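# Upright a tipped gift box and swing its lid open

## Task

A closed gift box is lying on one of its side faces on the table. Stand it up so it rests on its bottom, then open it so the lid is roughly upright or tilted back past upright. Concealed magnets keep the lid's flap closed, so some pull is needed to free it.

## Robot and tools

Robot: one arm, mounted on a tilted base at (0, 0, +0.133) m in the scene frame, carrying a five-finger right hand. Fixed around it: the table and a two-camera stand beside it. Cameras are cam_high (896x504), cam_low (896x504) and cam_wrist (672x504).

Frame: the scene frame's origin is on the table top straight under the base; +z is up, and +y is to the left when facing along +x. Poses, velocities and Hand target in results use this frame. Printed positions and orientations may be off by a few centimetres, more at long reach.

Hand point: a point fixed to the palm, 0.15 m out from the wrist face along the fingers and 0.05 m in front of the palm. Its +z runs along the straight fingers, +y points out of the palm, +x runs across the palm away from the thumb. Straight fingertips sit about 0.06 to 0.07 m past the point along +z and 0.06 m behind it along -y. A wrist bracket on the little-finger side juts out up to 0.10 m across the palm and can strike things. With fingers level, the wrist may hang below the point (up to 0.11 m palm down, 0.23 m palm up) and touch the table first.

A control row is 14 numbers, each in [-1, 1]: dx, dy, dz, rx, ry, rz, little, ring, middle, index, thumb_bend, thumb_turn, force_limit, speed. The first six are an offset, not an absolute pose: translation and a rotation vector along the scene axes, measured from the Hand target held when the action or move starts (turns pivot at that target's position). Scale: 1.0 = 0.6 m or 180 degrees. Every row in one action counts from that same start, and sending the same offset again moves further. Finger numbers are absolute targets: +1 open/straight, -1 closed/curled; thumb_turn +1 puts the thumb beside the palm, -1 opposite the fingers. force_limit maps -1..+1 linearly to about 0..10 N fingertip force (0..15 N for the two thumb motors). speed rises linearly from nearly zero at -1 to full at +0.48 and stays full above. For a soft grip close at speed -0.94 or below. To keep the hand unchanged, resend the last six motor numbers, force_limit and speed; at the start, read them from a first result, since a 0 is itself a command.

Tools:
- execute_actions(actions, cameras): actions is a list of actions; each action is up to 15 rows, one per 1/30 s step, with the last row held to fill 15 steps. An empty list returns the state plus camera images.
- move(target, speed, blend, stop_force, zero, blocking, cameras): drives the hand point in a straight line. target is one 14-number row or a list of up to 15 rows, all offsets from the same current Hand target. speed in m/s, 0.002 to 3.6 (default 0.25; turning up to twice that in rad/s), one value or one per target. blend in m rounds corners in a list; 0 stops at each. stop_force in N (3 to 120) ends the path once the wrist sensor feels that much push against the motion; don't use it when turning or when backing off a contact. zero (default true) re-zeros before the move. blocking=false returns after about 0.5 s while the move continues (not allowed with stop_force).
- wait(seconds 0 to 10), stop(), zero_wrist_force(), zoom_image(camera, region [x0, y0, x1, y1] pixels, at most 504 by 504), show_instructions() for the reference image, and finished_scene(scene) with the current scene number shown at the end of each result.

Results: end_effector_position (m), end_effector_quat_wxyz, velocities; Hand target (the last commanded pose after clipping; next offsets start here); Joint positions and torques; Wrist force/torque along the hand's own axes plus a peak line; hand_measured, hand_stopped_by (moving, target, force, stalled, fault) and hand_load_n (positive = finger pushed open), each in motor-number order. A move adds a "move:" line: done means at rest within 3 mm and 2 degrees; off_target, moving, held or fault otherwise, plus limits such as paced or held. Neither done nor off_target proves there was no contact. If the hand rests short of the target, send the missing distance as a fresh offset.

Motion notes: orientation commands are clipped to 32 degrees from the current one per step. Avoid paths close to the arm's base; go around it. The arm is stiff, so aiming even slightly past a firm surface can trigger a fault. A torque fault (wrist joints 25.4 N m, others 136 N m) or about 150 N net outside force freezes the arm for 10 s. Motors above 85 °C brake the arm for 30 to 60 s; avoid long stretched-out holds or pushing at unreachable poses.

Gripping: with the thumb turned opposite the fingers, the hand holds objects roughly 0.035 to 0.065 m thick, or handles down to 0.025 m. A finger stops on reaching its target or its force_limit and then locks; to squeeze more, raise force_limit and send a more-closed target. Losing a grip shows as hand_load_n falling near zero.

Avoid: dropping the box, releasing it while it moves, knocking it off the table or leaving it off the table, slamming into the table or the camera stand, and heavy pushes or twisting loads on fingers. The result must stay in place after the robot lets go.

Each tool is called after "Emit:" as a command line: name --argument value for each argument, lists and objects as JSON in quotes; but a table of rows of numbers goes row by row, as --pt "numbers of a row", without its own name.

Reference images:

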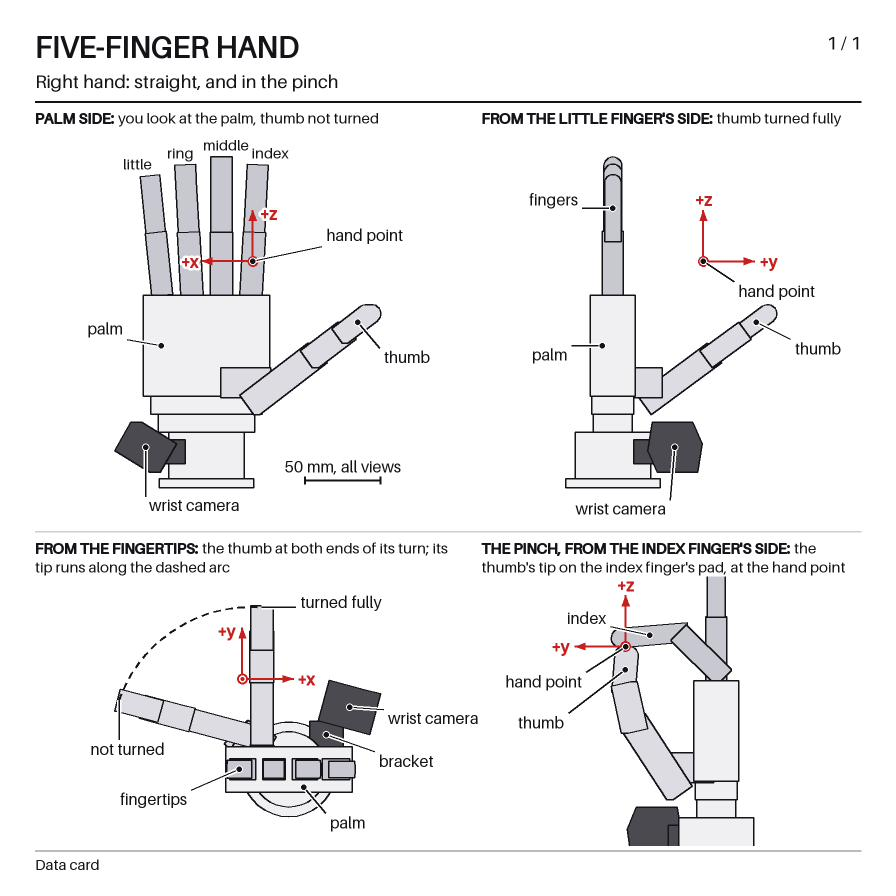

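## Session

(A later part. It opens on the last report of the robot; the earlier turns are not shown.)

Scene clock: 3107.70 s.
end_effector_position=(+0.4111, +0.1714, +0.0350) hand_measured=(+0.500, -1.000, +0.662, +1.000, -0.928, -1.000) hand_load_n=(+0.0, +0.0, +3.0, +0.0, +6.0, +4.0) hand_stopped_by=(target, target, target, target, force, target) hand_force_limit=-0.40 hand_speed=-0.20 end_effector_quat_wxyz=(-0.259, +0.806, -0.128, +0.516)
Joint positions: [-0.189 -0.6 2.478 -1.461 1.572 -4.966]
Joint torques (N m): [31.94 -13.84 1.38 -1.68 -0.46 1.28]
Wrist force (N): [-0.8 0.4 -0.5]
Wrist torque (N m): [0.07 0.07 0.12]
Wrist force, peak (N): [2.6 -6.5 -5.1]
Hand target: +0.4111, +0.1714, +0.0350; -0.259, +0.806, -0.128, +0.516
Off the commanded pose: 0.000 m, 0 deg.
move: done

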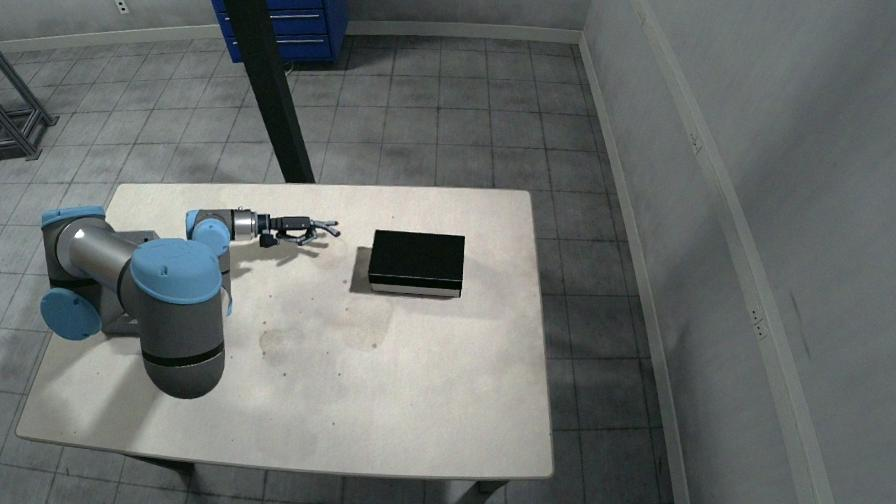

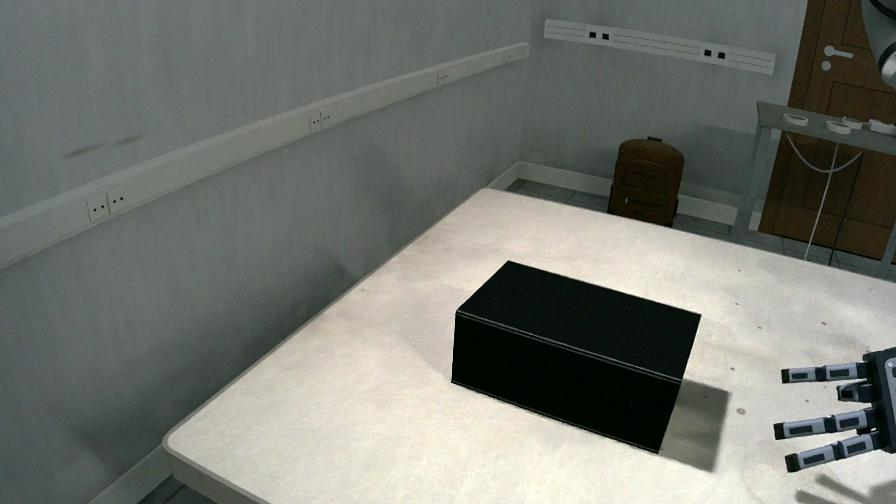

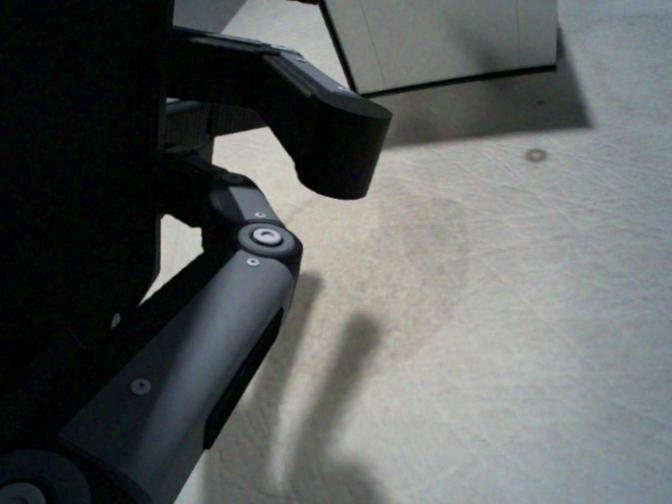

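Emit:
zoom_image --camera "cam_wrist" --region '[310, 0, 570, 110]'

Emit:
zoom_image --camera "cam_wrist" --region '[330, 50, 430, 110]'

Emit:
zoom_image --camera "cam_wrist" --region '[480, 30, 580, 90]'

Scaled by 1.938 from the camera's 672x504 image, which has a finer 960x720 frame.

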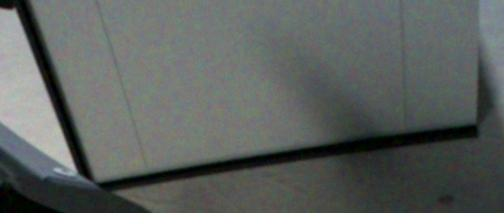

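Scaled by 5.040 from the camera's 672x504 image, which has a finer 960x720 frame.

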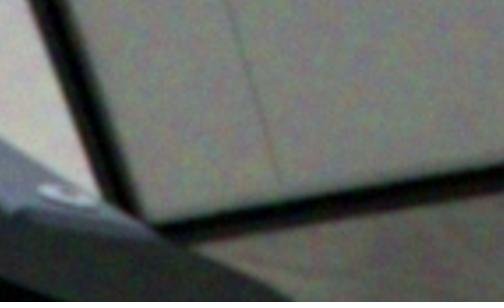

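Scaled by 5.040 from the camera's 672x504 image, which has a finer 960x720 frame.

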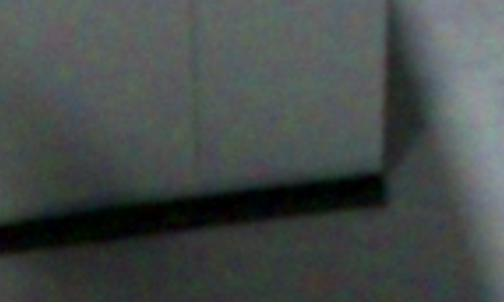

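Emit:
move --pt "0.048 -0.094 -0.008 0 0 -0.194 0.5 -1 0.66 1 -1 -1 -0.4 -0.2" --pt "0.098 -0.094 -0.0825 0 0 -0.194 0.5 -1 0.66 1 -1 -1 -0.4 -0.2" --speed 0.12 --cameras '["cam_low"]'

Emit:
zoom_image --camera "cam_low" --region '[650, 330, 770, 460]'

Scene clock: 3153.50 s.
end_effector_position=(+0.4698, +0.1151, -0.0145) hand_measured=(+0.500, -1.000, +0.662, +1.000, -0.928, -1.000) hand_load_n=(+0.0, +0.0, +2.5, +0.0, +6.0, +4.0) hand_stopped_by=(target, target, target, target, force, target) hand_force_limit=-0.40 hand_speed=-0.20 end_effector_quat_wxyz=(-0.092, +0.731, -0.364, +0.570)
Joint positions: [-0.123 -0.402 2.261 -1.866 2.037 -4.846]
Joint torques (N m): [24.45 -30.35 5.81 1.1 -0.7 0.34]
Wrist force (N): [-0.7 0.8 -0.6]
Wrist torque (N m): [0.14 0.06 0.13]
Wrist force, peak (N): [-1.4 1.2 -0.1]
Hand target: +0.4699, +0.1150, -0.0145; -0.092, +0.731, -0.364, +0.570
Off the commanded pose: 0.000 m, 0 deg.
move: done
Images, in order (width x height): cam_low 896x504.

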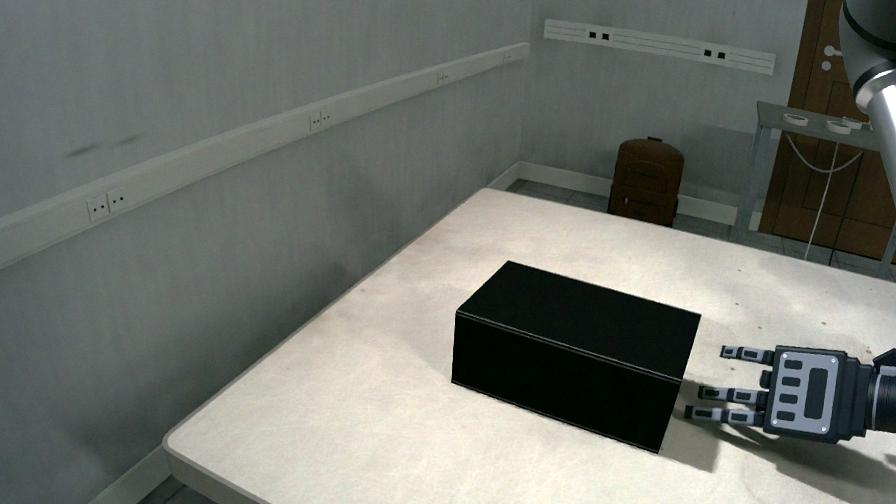

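Scaled by 3.877 from the camera's 896x504 image, which has a finer 1280x720 frame.

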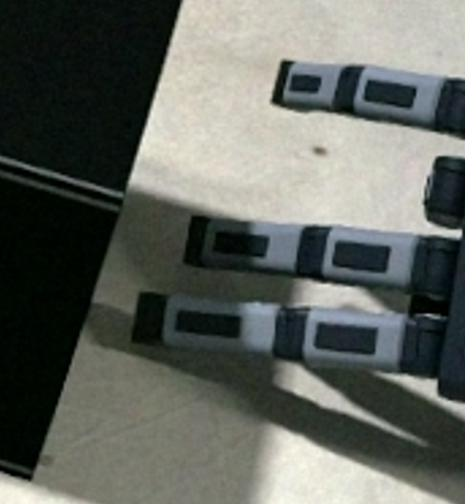

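Emit:
move --target '[0.0217, 0, 0, 0, 0, 0, 0.5, -1, 0.66, 1, -1, -1, -0.4, -0.2]' --speed 0.02 --cameras '["cam_low"]'

Emit:
zoom_image --camera "cam_low" --region '[680, 300, 730, 350]'

Emit:
zoom_image --camera "cam_low" --region '[660, 360, 710, 410]'

Emit:
move --target '[0.0067, 0, 0, 0, 0, 0, 0.5, -1, 0.66, 1, -1, -1, -0.4, -0.2]' --speed 0.01 --cameras '["cam_low"]'

Emit:
zoom_image --camera "cam_low" --region '[680, 300, 730, 350]'

Emit:
zoom_image --camera "cam_low" --region '[660, 360, 710, 410]'

Scene clock: 3159.83 s.
end_effector_position=(+0.4830, +0.1150, -0.0145) hand_measured=(+0.500, -1.000, +0.662, +1.000, -0.928, -1.000) hand_load_n=(+0.0, +0.0, +2.5, +0.0, +6.0, +4.0) hand_stopped_by=(target, target, target, target, force, target) hand_force_limit=-0.40 hand_speed=-0.20 end_effector_quat_wxyz=(-0.092, +0.731, -0.364, +0.570)
Joint positions: [-0.124 -0.414 2.233 -1.826 2.036 -4.846]
Joint torques (N m): [24.64 -22.84 10.11 -3.13 -2.46 0.04]
Wrist force (N): [-0.9 0.6 -0.7]
Wrist torque (N m): [0.11 0.08 0.11]
Wrist force, peak (N): [-1.2 0.6 -0.9]
Hand target: +0.4829, +0.1150, -0.0145; -0.092, +0.731, -0.364, +0.570
Off the commanded pose: 0.000 m, 0 deg.
move: done
Images, in order (width x height): cam_low 896x504.

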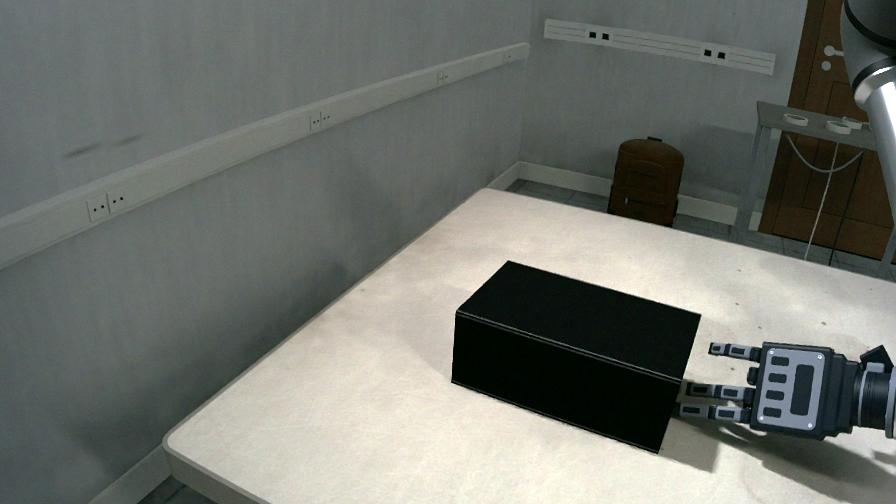

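Scaled by 10.080 from the camera's 896x504 image, which has a finer 1280x720 frame.

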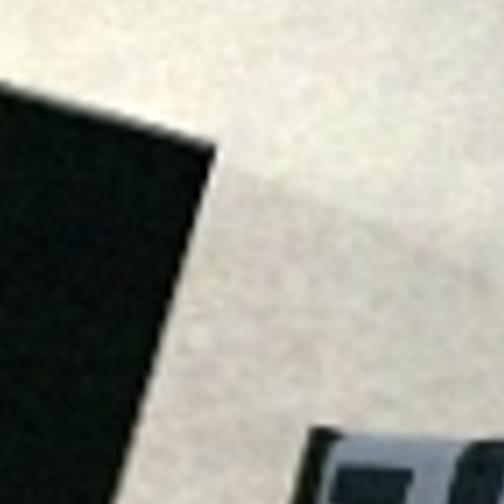

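Scaled by 10.080 from the camera's 896x504 image, which has a finer 1280x720 frame.

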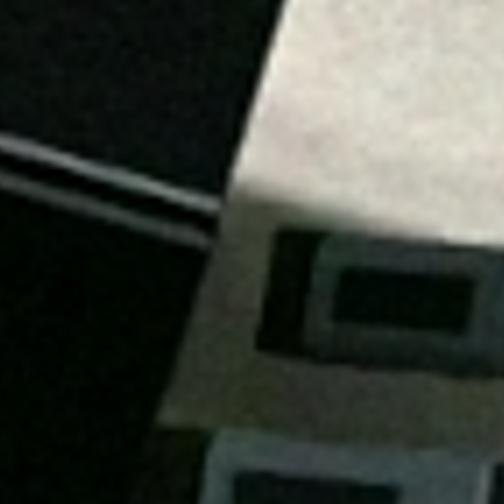

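Scene clock: 3160.53 s.
end_effector_position=(+0.4870, +0.1150, -0.0145) hand_measured=(+0.500, -1.000, +0.662, +1.000, -0.928, -1.000) hand_load_n=(+0.0, +0.0, +2.5, -0.5, +6.0, +4.0) hand_stopped_by=(target, target, target, target, force, target) hand_force_limit=-0.40 hand_speed=-0.20 end_effector_quat_wxyz=(-0.092, +0.731, -0.364, +0.570)
Joint positions: [-0.124 -0.417 2.224 -1.814 2.036 -4.846]
Joint torques (N m): [23.36 -31.3 6.04 -0.49 -3.02 1.11]
Wrist force (N): [-0.8 0.9 -1.2]
Wrist torque (N m): [0.14 0.08 0.11]
Wrist force, peak (N): [-1.2 0.9 -1.2]
Hand target: +0.4869, +0.1150, -0.0145; -0.092, +0.731, -0.364, +0.570
Off the commanded pose: 0.000 m, 0 deg.
move: done
Images, in order (width x height): cam_low 896x504.

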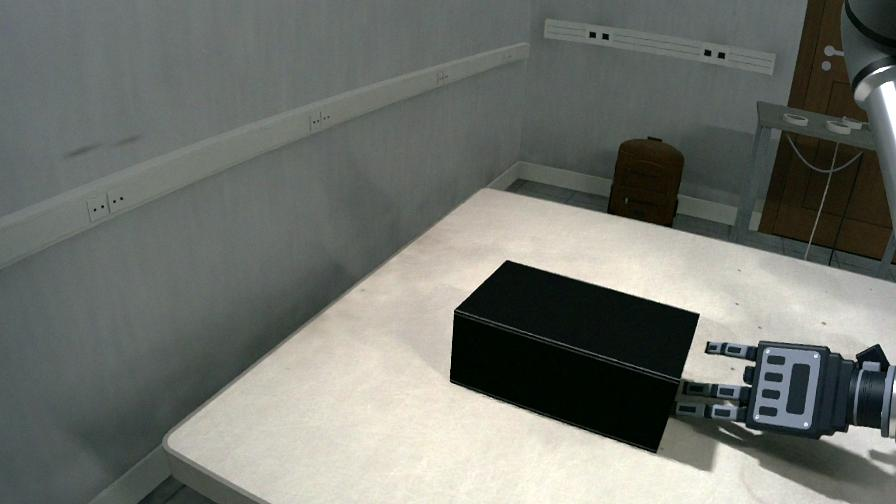

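Scaled by 10.080 from the camera's 896x504 image, which has a finer 1280x720 frame.

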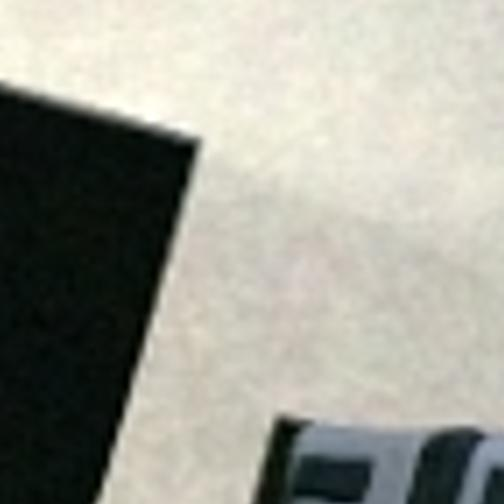

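Scaled by 10.080 from the camera's 896x504 image, which has a finer 1280x720 frame.

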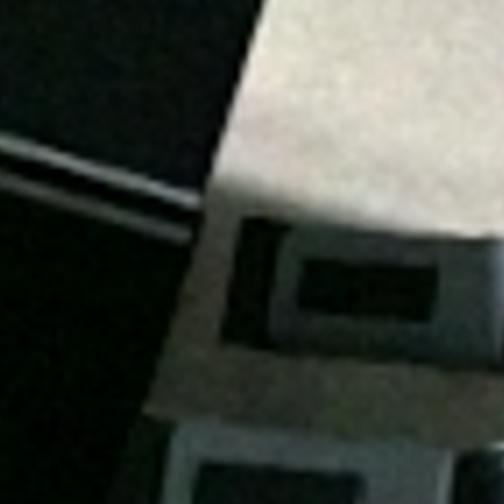

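Emit:
move --target '[0, 0, -0.012, 0, 0, 0, 0.5, -1, 0.66, 1, -1, -1, -0.4, -0.2]' --speed 0.003 --stop_force 3 --cameras '["cam_low"]'

Emit:
zoom_image --camera "cam_low" --region '[680, 300, 730, 350]'

Emit:
zoom_image --camera "cam_low" --region '[660, 360, 710, 410]'

Scene clock: 3172.40 s.
end_effector_position=(+0.4869, +0.1150, -0.0174) hand_measured=(+0.500, -1.000, +0.662, +1.000, -0.928, -1.000) hand_load_n=(+0.0, +0.0, +2.5, +0.0, +5.5, +4.0) hand_stopped_by=(target, target, target, target, force, target) hand_force_limit=-0.40 hand_speed=-0.20 end_effector_quat_wxyz=(-0.092, +0.731, -0.364, +0.570)
Joint positions: [-0.131 -0.41 2.223 -1.82 2.029 -4.845]
Joint torques (N m): [35.59 -34.28 8.23 1.72 1.02 1.2]
Wrist force (N): [1.4 -0.9 -2.3]
Wrist torque (N m): [0.26 0.13 0.25]
Wrist force, peak (N): [2.1 -0.9 -3.0]
Hand target: +0.4869, +0.1150, -0.0174; -0.092, +0.731, -0.364, +0.570 (not the last commanded pose)
Off the commanded pose: 0.004 m, 0 deg.
move: contact
Images, in order (width x height): cam_low 896x504.

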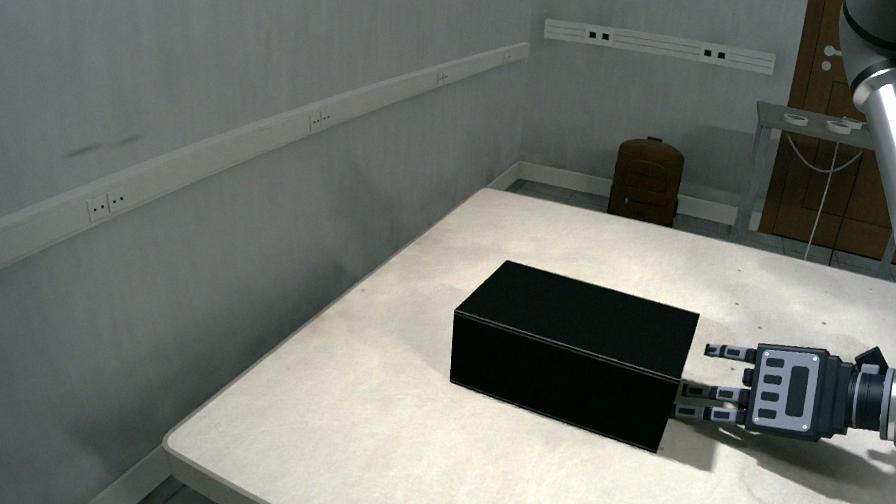

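Scaled by 10.080 from the camera's 896x504 image, which has a finer 1280x720 frame.

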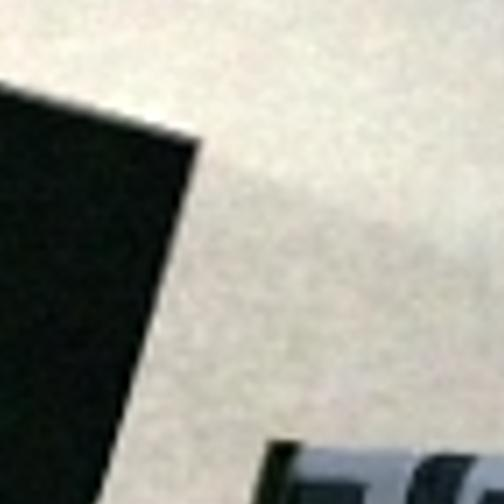

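Scaled by 10.080 from the camera's 896x504 image, which has a finer 1280x720 frame.

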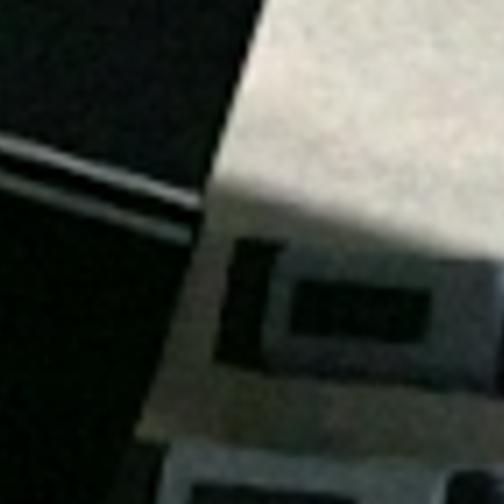

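Emit:
move --pt "0 0 0.005 0 0 0 0.5 -1 0.66 1 -1 -1 -0.4 -0.2" --pt "-0.0026 0.0068 0.005 0 0 -0.01667 0.5 -1 0.66 1 -1 -1 -0.4 -0.2" --pt "-0.0026 0.0068 0.005 0 0 -0.01667 1 -1 0.66 1 -1 -1 -0.4 -0.2" --speed 0.02 --cameras '["cam_low"]'

Emit:
zoom_image --camera "cam_low" --region '[680, 300, 730, 350]'

Emit:
zoom_image --camera "cam_low" --region '[660, 360, 710, 410]'

Emit:
move --target '[0.0033, 0, 0, 0, 0, 0, 1, -1, 0.66, 1, -1, -1, -0.4, -0.2]' --speed 0.006 --cameras '["cam_low"]'

Emit:
zoom_image --camera "cam_low" --region '[680, 300, 730, 350]'

Emit:
zoom_image --camera "cam_low" --region '[660, 360, 710, 410]'

Scene clock: 3187.83 s.
end_effector_position=(+0.4854, +0.1191, -0.0144) hand_measured=(+1.000, -1.000, +0.662, +1.000, -0.928, -1.000) hand_load_n=(+0.0, +0.0, +2.5, +0.0, +6.0, +4.0) hand_stopped_by=(target, target, target, target, force, target) hand_force_limit=-0.40 hand_speed=-0.20 end_effector_quat_wxyz=(-0.077, +0.721, -0.383, +0.572)
Joint positions: [-0.092 -0.391 2.197 -1.853 2.104 -4.848]
Joint torques (N m): [22.05 -34.64 9.26 1.42 -2.94 -0.14]
Wrist force (N): [-0.7 0.5 -0.4]
Wrist torque (N m): [0.10 0.03 0.22]
Wrist force, peak (N): [1.6 -0.7 -3.0]
Hand target: +0.4854, +0.1191, -0.0144; -0.077, +0.721, -0.383, +0.572
Off the commanded pose: 0.000 m, 0 deg.
move: done
Images, in order (width x height): cam_low 896x504.

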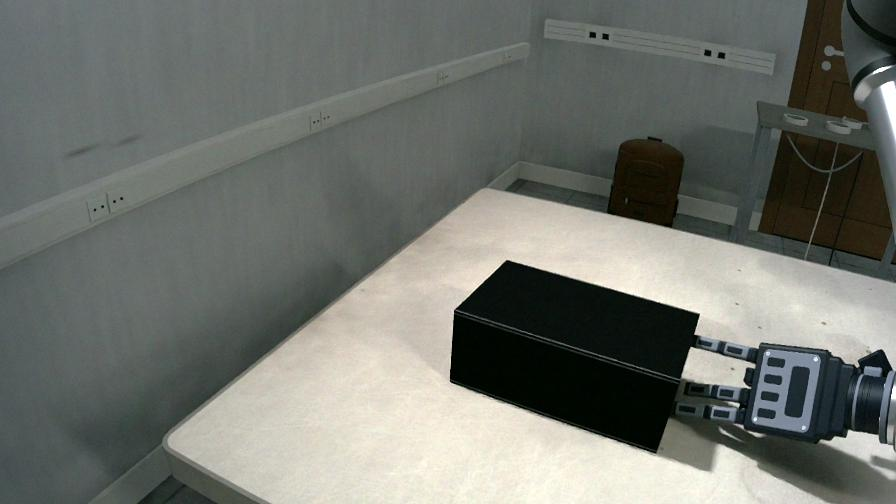

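Scaled by 10.080 from the camera's 896x504 image, which has a finer 1280x720 frame.

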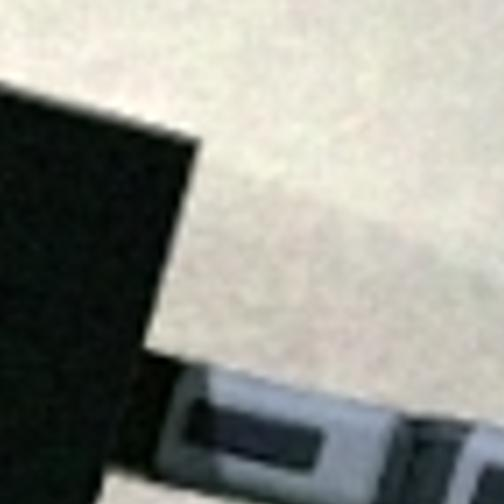

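Scaled by 10.080 from the camera's 896x504 image, which has a finer 1280x720 frame.

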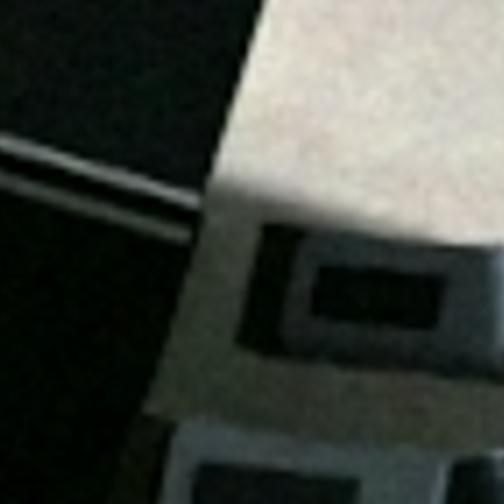

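Scene clock: 3188.53 s.
end_effector_position=(+0.4874, +0.1191, -0.0144) hand_measured=(+1.000, -1.000, +0.662, +1.000, -0.928, -1.000) hand_load_n=(+0.0, +0.0, +2.5, -0.5, +6.0, +4.0) hand_stopped_by=(target, target, target, target, force, target) hand_force_limit=-0.40 hand_speed=-0.20 end_effector_quat_wxyz=(-0.077, +0.721, -0.383, +0.572)
Joint positions: [-0.092 -0.392 2.193 -1.847 2.104 -4.848]
Joint torques (N m): [23.19 -34.12 1.56 0.33 -3.11 0.51]
Wrist force (N): [-0.9 0.9 -1.2]
Wrist torque (N m): [0.14 0.07 0.21]
Wrist force, peak (N): [-0.8 1.2 -1.6]
Hand target: +0.4873, +0.1191, -0.0144; -0.077, +0.721, -0.383, +0.572
Off the commanded pose: 0.000 m, 0 deg.
move: done
Images, in order (width x height): cam_low 896x504.

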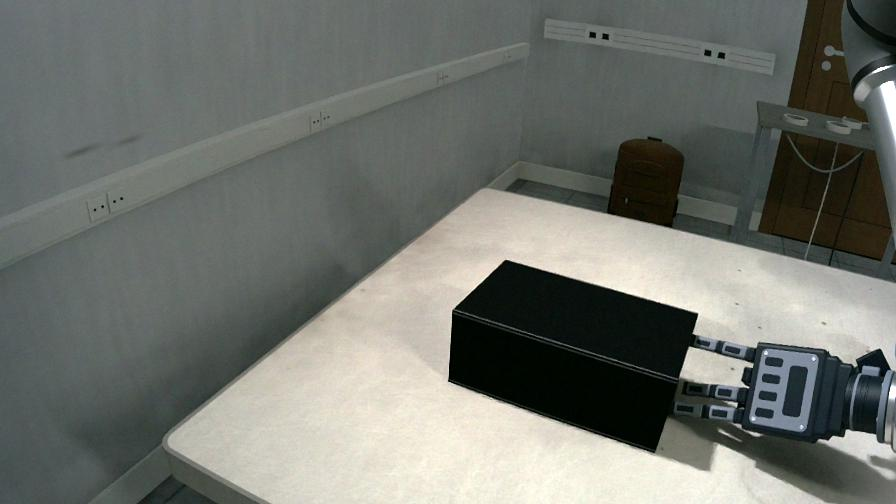

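Scaled by 10.080 from the camera's 896x504 image, which has a finer 1280x720 frame.

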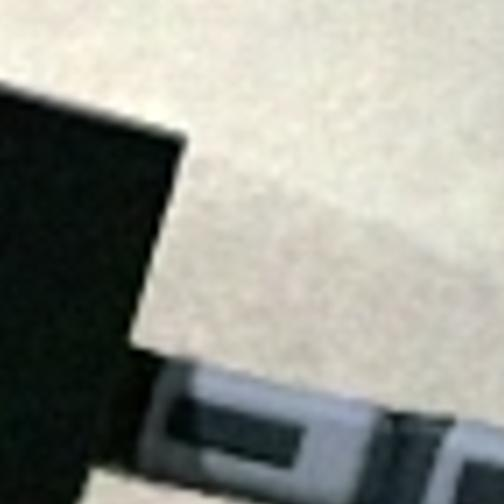

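Scaled by 10.080 from the camera's 896x504 image, which has a finer 1280x720 frame.

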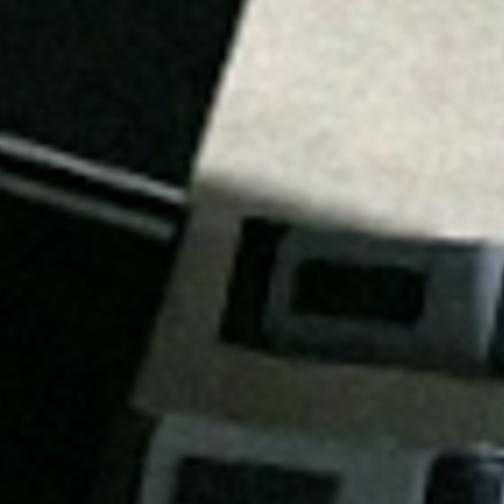

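Emit:
move --target '[0, 0, -0.012, 0, 0, 0, 1, -1, 0.66, 1, -1, -1, -0.4, -0.2]' --speed 0.003 --stop_force 3

Emit:
move --target '[0, 0, -0.0006, 0, 0, 0, 1, -1, 0.66, 1, -1, -1, -0.4, -0.2]' --speed 0.003 --cameras '["cam_low"]'

Emit:
zoom_image --camera "cam_low" --region '[680, 300, 730, 350]'

Emit:
zoom_image --camera "cam_low" --region '[660, 360, 710, 410]'

Scene clock: 3196.73 s.
end_effector_position=(+0.4874, +0.1191, -0.0172) hand_measured=(+1.000, -1.000, +0.662, +1.000, -0.928, -1.000) hand_load_n=(+0.0, +0.5, +3.0, +0.0, +6.0, +4.0) hand_stopped_by=(target, target, target, target, force, target) hand_force_limit=-0.40 hand_speed=-0.20 end_effector_quat_wxyz=(-0.077, +0.721, -0.383, +0.572)
Joint positions: [-0.099 -0.386 2.192 -1.852 2.098 -4.847]
Joint torques (N m): [35.96 -35.08 8.2 1.59 0.96 0.59]
Wrist force (N): [0.7 -0.5 -2.4]
Wrist torque (N m): [0.30 0.22 0.30]
Wrist force, peak (N): [1.7 -1.1 -2.7]
Hand target: +0.4874, +0.1191, -0.0172; -0.077, +0.721, -0.383, +0.572 (not the last commanded pose)
Off the commanded pose: 0.004 m, 0 deg.
move: contact

Scene clock: 3197.43 s.
end_effector_position=(+0.4873, +0.1191, -0.0175) hand_measured=(+1.000, -1.000, +0.662, +1.000, -0.928, -1.000) hand_load_n=(+0.0, +0.0, +2.5, +0.0, +6.0, +4.0) hand_stopped_by=(target, target, target, target, force, target) hand_force_limit=-0.40 hand_speed=-0.20 end_effector_quat_wxyz=(-0.077, +0.721, -0.383, +0.572)
Joint positions: [-0.1 -0.386 2.192 -1.852 2.097 -4.847]
Joint torques (N m): [21.17 -17.13 -2 -2.4 -2.02 1.32]
Wrist force (N): [3.1 -1.8 -2.9]
Wrist torque (N m): [0.38 0.24 0.44]
Wrist force, peak (N): [3.1 -1.8 -2.9]
Hand target: +0.4874, +0.1191, -0.0175; -0.077, +0.721, -0.383, +0.572
Off the commanded pose: 0.000 m, 0 deg.
move: done
Images, in order (width x height): cam_low 896x504.

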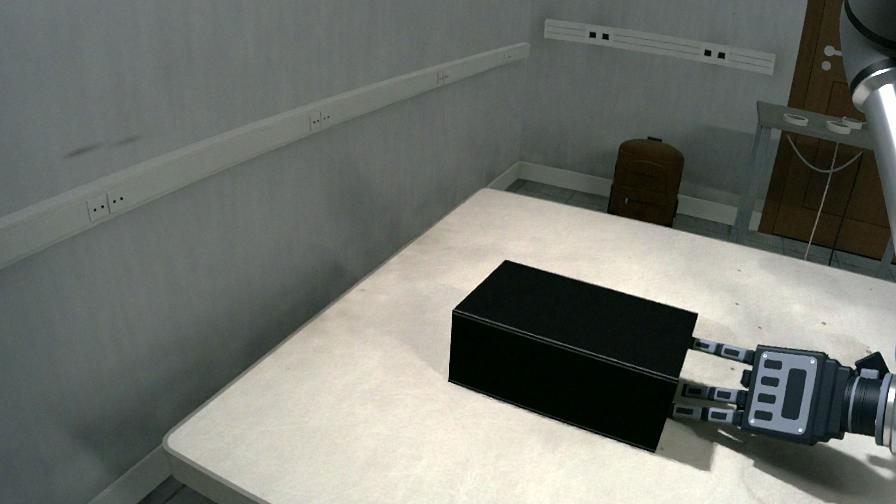

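Scaled by 10.080 from the camera's 896x504 image, which has a finer 1280x720 frame.

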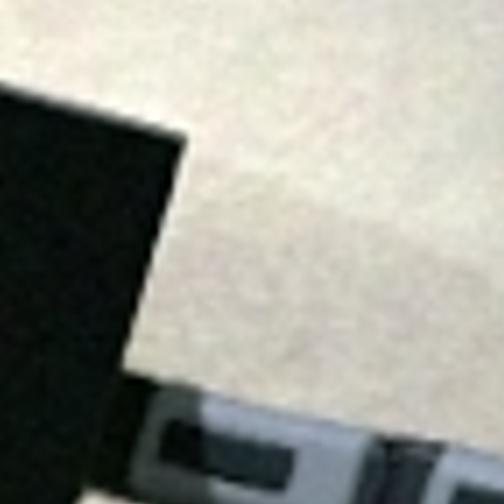

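Scaled by 10.080 from the camera's 896x504 image, which has a finer 1280x720 frame.

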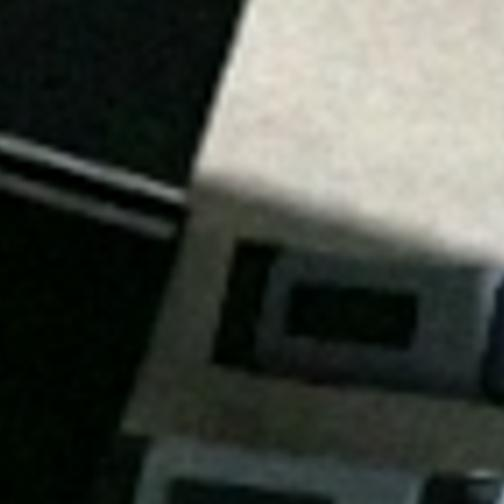

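Emit:
move --target '[0, 0, 0.00140, -0.0111, 0, 0, 1, -1, 0.66, 1, -1, -1, -0.4, -0.2]' --speed 0.01

Emit:
move --target '[0, 0, 0.00070, -0.00556, 0, 0, 1, -1, 0.66, 1, -1, -1, -0.4, -0.2]' --speed 0.01 --cameras '["cam_low"]'

Emit:
zoom_image --camera "cam_low" --region '[680, 300, 730, 350]'

Emit:
zoom_image --camera "cam_low" --region '[660, 360, 710, 410]'

Scene clock: 3206.97 s.
end_effector_position=(+0.4874, +0.1191, -0.0167) hand_measured=(+1.000, -1.000, +0.662, +1.000, -0.928, -1.000) hand_load_n=(+0.0, +0.0, +2.5, +0.0, +6.0, +4.0) hand_stopped_by=(target, target, target, target, force, target) hand_force_limit=-0.40 hand_speed=-0.20 end_effector_quat_wxyz=(-0.065, +0.722, -0.373, +0.579)
Joint positions: [-0.096 -0.369 2.185 -1.881 2.1 -4.888]
Joint torques (N m): [34.23 -22.49 -0.58 -1.25 1.1 0.32]
Wrist force (N): [3.3 -0.4 -2.4]
Wrist torque (N m): [0.32 0.31 0.48]
Wrist force, peak (N): [3.5 -1.8 -3.8]
Hand target: +0.4874, +0.1191, -0.0167; -0.065, +0.722, -0.373, +0.579
Off the commanded pose: 0.000 m, 0 deg.
move: done

Scene clock: 3208.07 s.
end_effector_position=(+0.4874, +0.1191, -0.0163) hand_measured=(+1.000, -1.000, +0.662, +1.000, -0.928, -1.000) hand_load_n=(+0.0, +0.0, +3.0, +0.0, +6.0, +4.0) hand_stopped_by=(target, target, target, target, force, target) hand_force_limit=-0.40 hand_speed=-0.20 end_effector_quat_wxyz=(-0.058, +0.723, -0.368, +0.582)
Joint positions: [-0.094 -0.361 2.182 -1.895 2.101 -4.908]
Joint torques (N m): [34.68 -22.54 -0.15 -1.13 0.92 0.21]
Wrist force (N): [3.6 -0.1 -2.5]
Wrist torque (N m): [0.33 0.34 0.50]
Wrist force, peak (N): [3.8 -0.4 -2.6]
Hand target: +0.4874, +0.1191, -0.0163; -0.058, +0.723, -0.368, +0.582
Off the commanded pose: 0.000 m, 0 deg.
move: done
Images, in order (width x height): cam_low 896x504.

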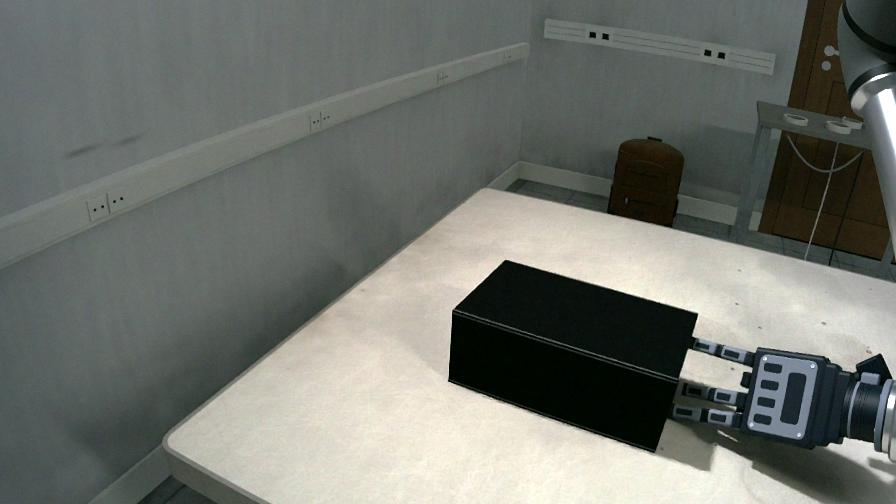

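Scaled by 10.080 from the camera's 896x504 image, which has a finer 1280x720 frame.

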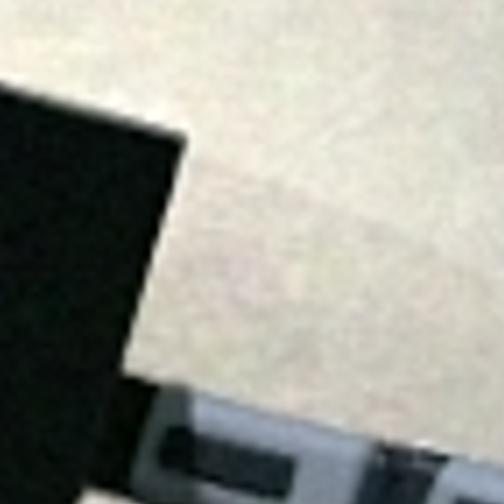

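Scaled by 10.080 from the camera's 896x504 image, which has a finer 1280x720 frame.

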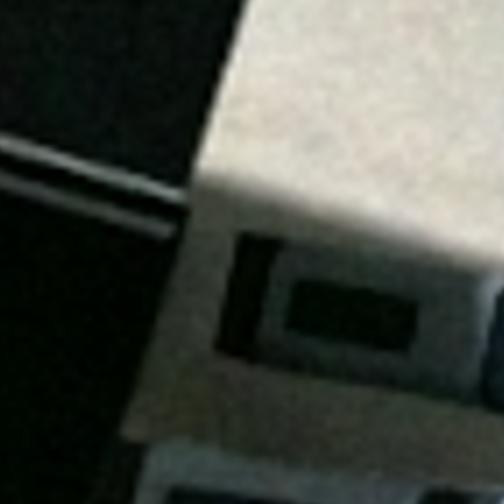

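Emit:
move --target '[0, 0, 0.00070, -0.00556, 0, 0, 1, -1, 0.66, 1, -1, -1, -0.4, -0.2]' --speed 0.01

Emit:
move --target '[0, 0, 0.00070, -0.00556, 0, 0, 1, -1, 0.66, 1, -1, -1, -0.4, -0.2]' --speed 0.01 --cameras '["cam_low"]'

Emit:
zoom_image --camera "cam_low" --region '[680, 300, 730, 350]'

Emit:
zoom_image --camera "cam_low" --region '[660, 360, 710, 410]'

Scene clock: 3215.60 s.
end_effector_position=(+0.4874, +0.1191, -0.0159) hand_measured=(+1.000, -1.000, +0.662, +1.000, -0.928, -1.000) hand_load_n=(+0.0, +0.0, +2.5, +0.0, +5.5, +4.0) hand_stopped_by=(target, target, target, target, force, target) hand_force_limit=-0.40 hand_speed=-0.20 end_effector_quat_wxyz=(-0.052, +0.723, -0.363, +0.585)
Joint positions: [-0.092 -0.353 2.178 -1.91 2.102 -4.929]
Joint torques (N m): [34.69 -22.39 0.21 -1.25 1 0.25]
Wrist force (N): [3.6 -0.2 -1.9]
Wrist torque (N m): [0.27 0.36 0.48]
Wrist force, peak (N): [3.9 -0.4 -2.4]
Hand target: +0.4874, +0.1191, -0.0159; -0.052, +0.723, -0.363, +0.585
Off the commanded pose: 0.000 m, 0 deg.
move: done

Scene clock: 3216.70 s.
end_effector_position=(+0.4874, +0.1191, -0.0154) hand_measured=(+1.000, -1.000, +0.662, +1.000, -0.928, -1.000) hand_load_n=(+0.0, +0.0, +2.5, +0.0, +6.0, +4.0) hand_stopped_by=(target, target, target, target, force, target) hand_force_limit=-0.40 hand_speed=-0.20 end_effector_quat_wxyz=(-0.046, +0.724, -0.357, +0.589)
Joint positions: [-0.091 -0.344 2.175 -1.924 2.102 -4.949]
Joint torques (N m): [34.36 -22.36 -0.08 -1.16 1.04 0.23]
Wrist force (N): [3.6 -0.3 -2.2]
Wrist torque (N m): [0.25 0.43 0.46]
Wrist force, peak (N): [4.1 -0.5 -2.3]
Hand target: +0.4874, +0.1191, -0.0154; -0.046, +0.724, -0.358, +0.589
Off the commanded pose: 0.000 m, 0 deg.
move: done
Images, in order (width x height): cam_low 896x504.

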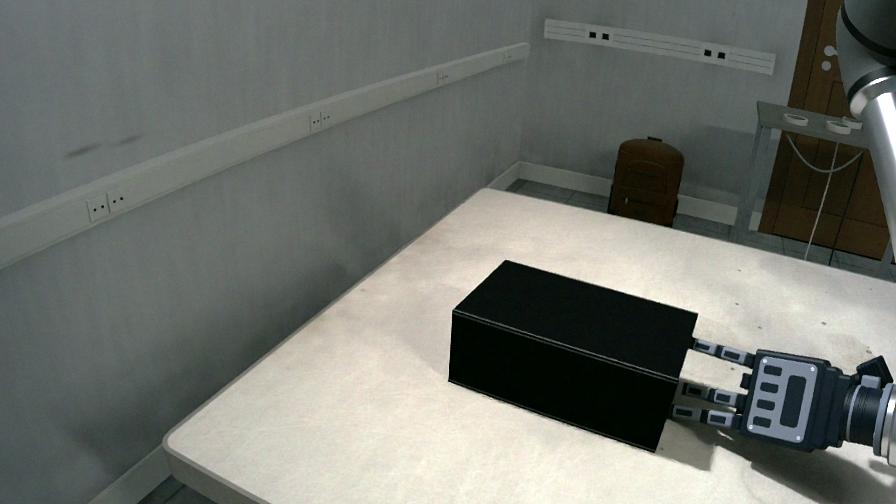

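Scaled by 10.080 from the camera's 896x504 image, which has a finer 1280x720 frame.

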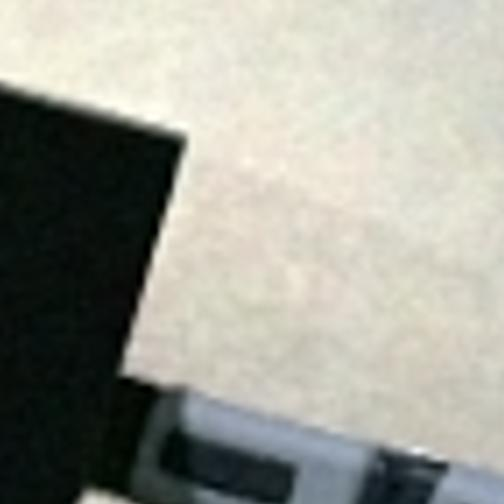

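Scaled by 10.080 from the camera's 896x504 image, which has a finer 1280x720 frame.

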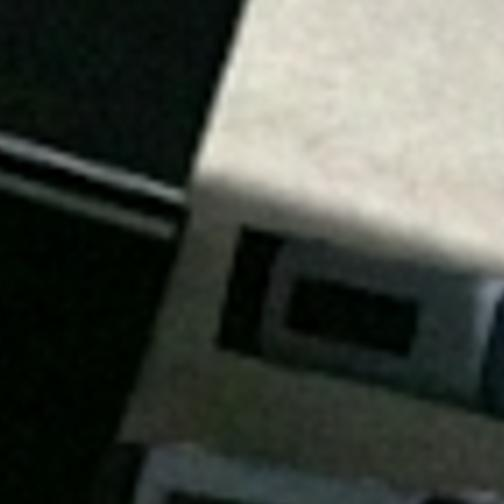

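Emit:
move --target '[0, 0, 0.00070, -0.00556, 0, 0, 1, -1, 0.66, 1, -1, -1, -0.4, -0.2]' --speed 0.01

Emit:
move --target '[0, 0, 0.00070, -0.00556, 0, 0, 1, -1, 0.66, 1, -1, -1, -0.4, -0.2]' --speed 0.01 --cameras '["cam_low"]'

Emit:
zoom_image --camera "cam_low" --region '[680, 300, 730, 350]'

Emit:
zoom_image --camera "cam_low" --region '[660, 360, 710, 410]'

Scene clock: 3226.60 s.
end_effector_position=(+0.4874, +0.1191, -0.0150) hand_measured=(+1.000, -1.000, +0.662, +1.000, -0.928, -1.000) hand_load_n=(+0.0, +0.0, +2.5, +0.0, +5.5, +4.0) hand_stopped_by=(target, target, target, target, force, target) hand_force_limit=-0.40 hand_speed=-0.20 end_effector_quat_wxyz=(-0.039, +0.724, -0.352, +0.592)
Joint positions: [-0.09 -0.336 2.171 -1.938 2.102 -4.969]
Joint torques (N m): [34.92 -22.59 0.29 -1.14 0.82 0.25]
Wrist force (N): [4.1 -0.1 -2.1]
Wrist torque (N m): [0.26 0.40 0.49]
Wrist force, peak (N): [4.2 0.3 -2.4]
Hand target: +0.4874, +0.1191, -0.0150; -0.039, +0.724, -0.352, +0.592
Off the commanded pose: 0.000 m, 0 deg.
move: done

Scene clock: 3227.70 s.
end_effector_position=(+0.4874, +0.1191, -0.0146) hand_measured=(+1.000, -1.000, +0.662, +1.000, -0.928, -1.000) hand_load_n=(+0.0, +0.0, +2.5, +0.0, +6.0, +4.0) hand_stopped_by=(target, target, target, target, force, target) hand_force_limit=-0.40 hand_speed=-0.20 end_effector_quat_wxyz=(-0.033, +0.724, -0.347, +0.595)
Joint positions: [-0.089 -0.328 2.168 -1.953 2.102 -4.99]
Joint torques (N m): [34.96 -22.14 0.22 -1.07 -2.41 0.26]
Wrist force (N): [4.1 -0.2 -2.1]
Wrist torque (N m): [0.23 0.43 0.48]
Wrist force, peak (N): [4.5 -0.1 -2.2]
Hand target: +0.4874, +0.1191, -0.0146; -0.033, +0.724, -0.347, +0.595
Off the commanded pose: 0.000 m, 0 deg.
move: done
Images, in order (width x height): cam_low 896x504.

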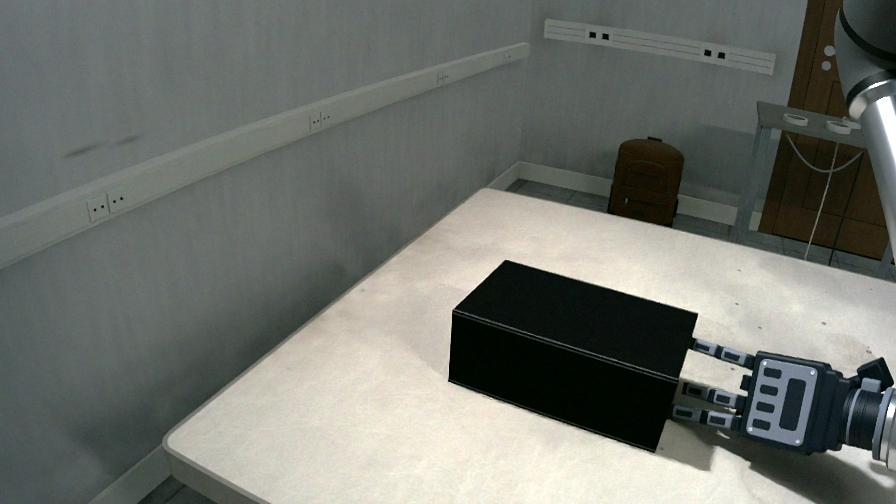

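Scaled by 10.080 from the camera's 896x504 image, which has a finer 1280x720 frame.

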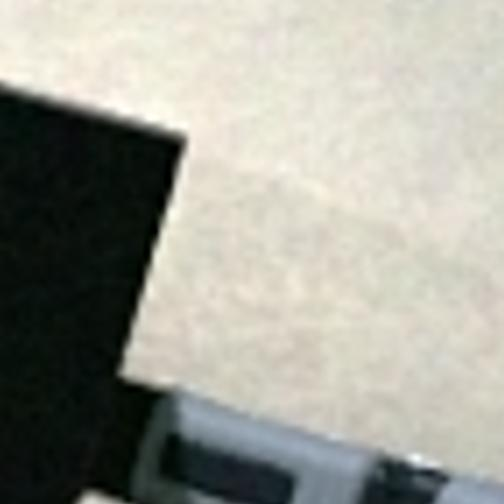

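Scaled by 10.080 from the camera's 896x504 image, which has a finer 1280x720 frame.

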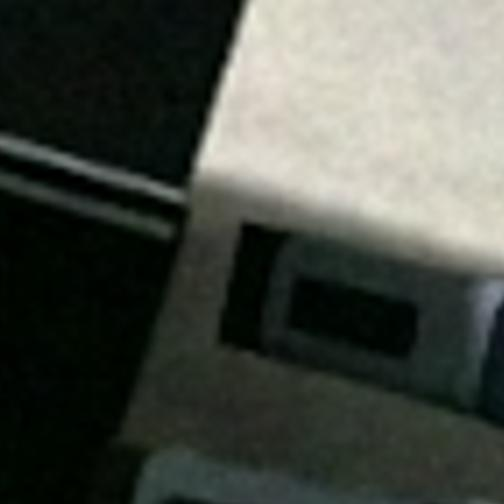

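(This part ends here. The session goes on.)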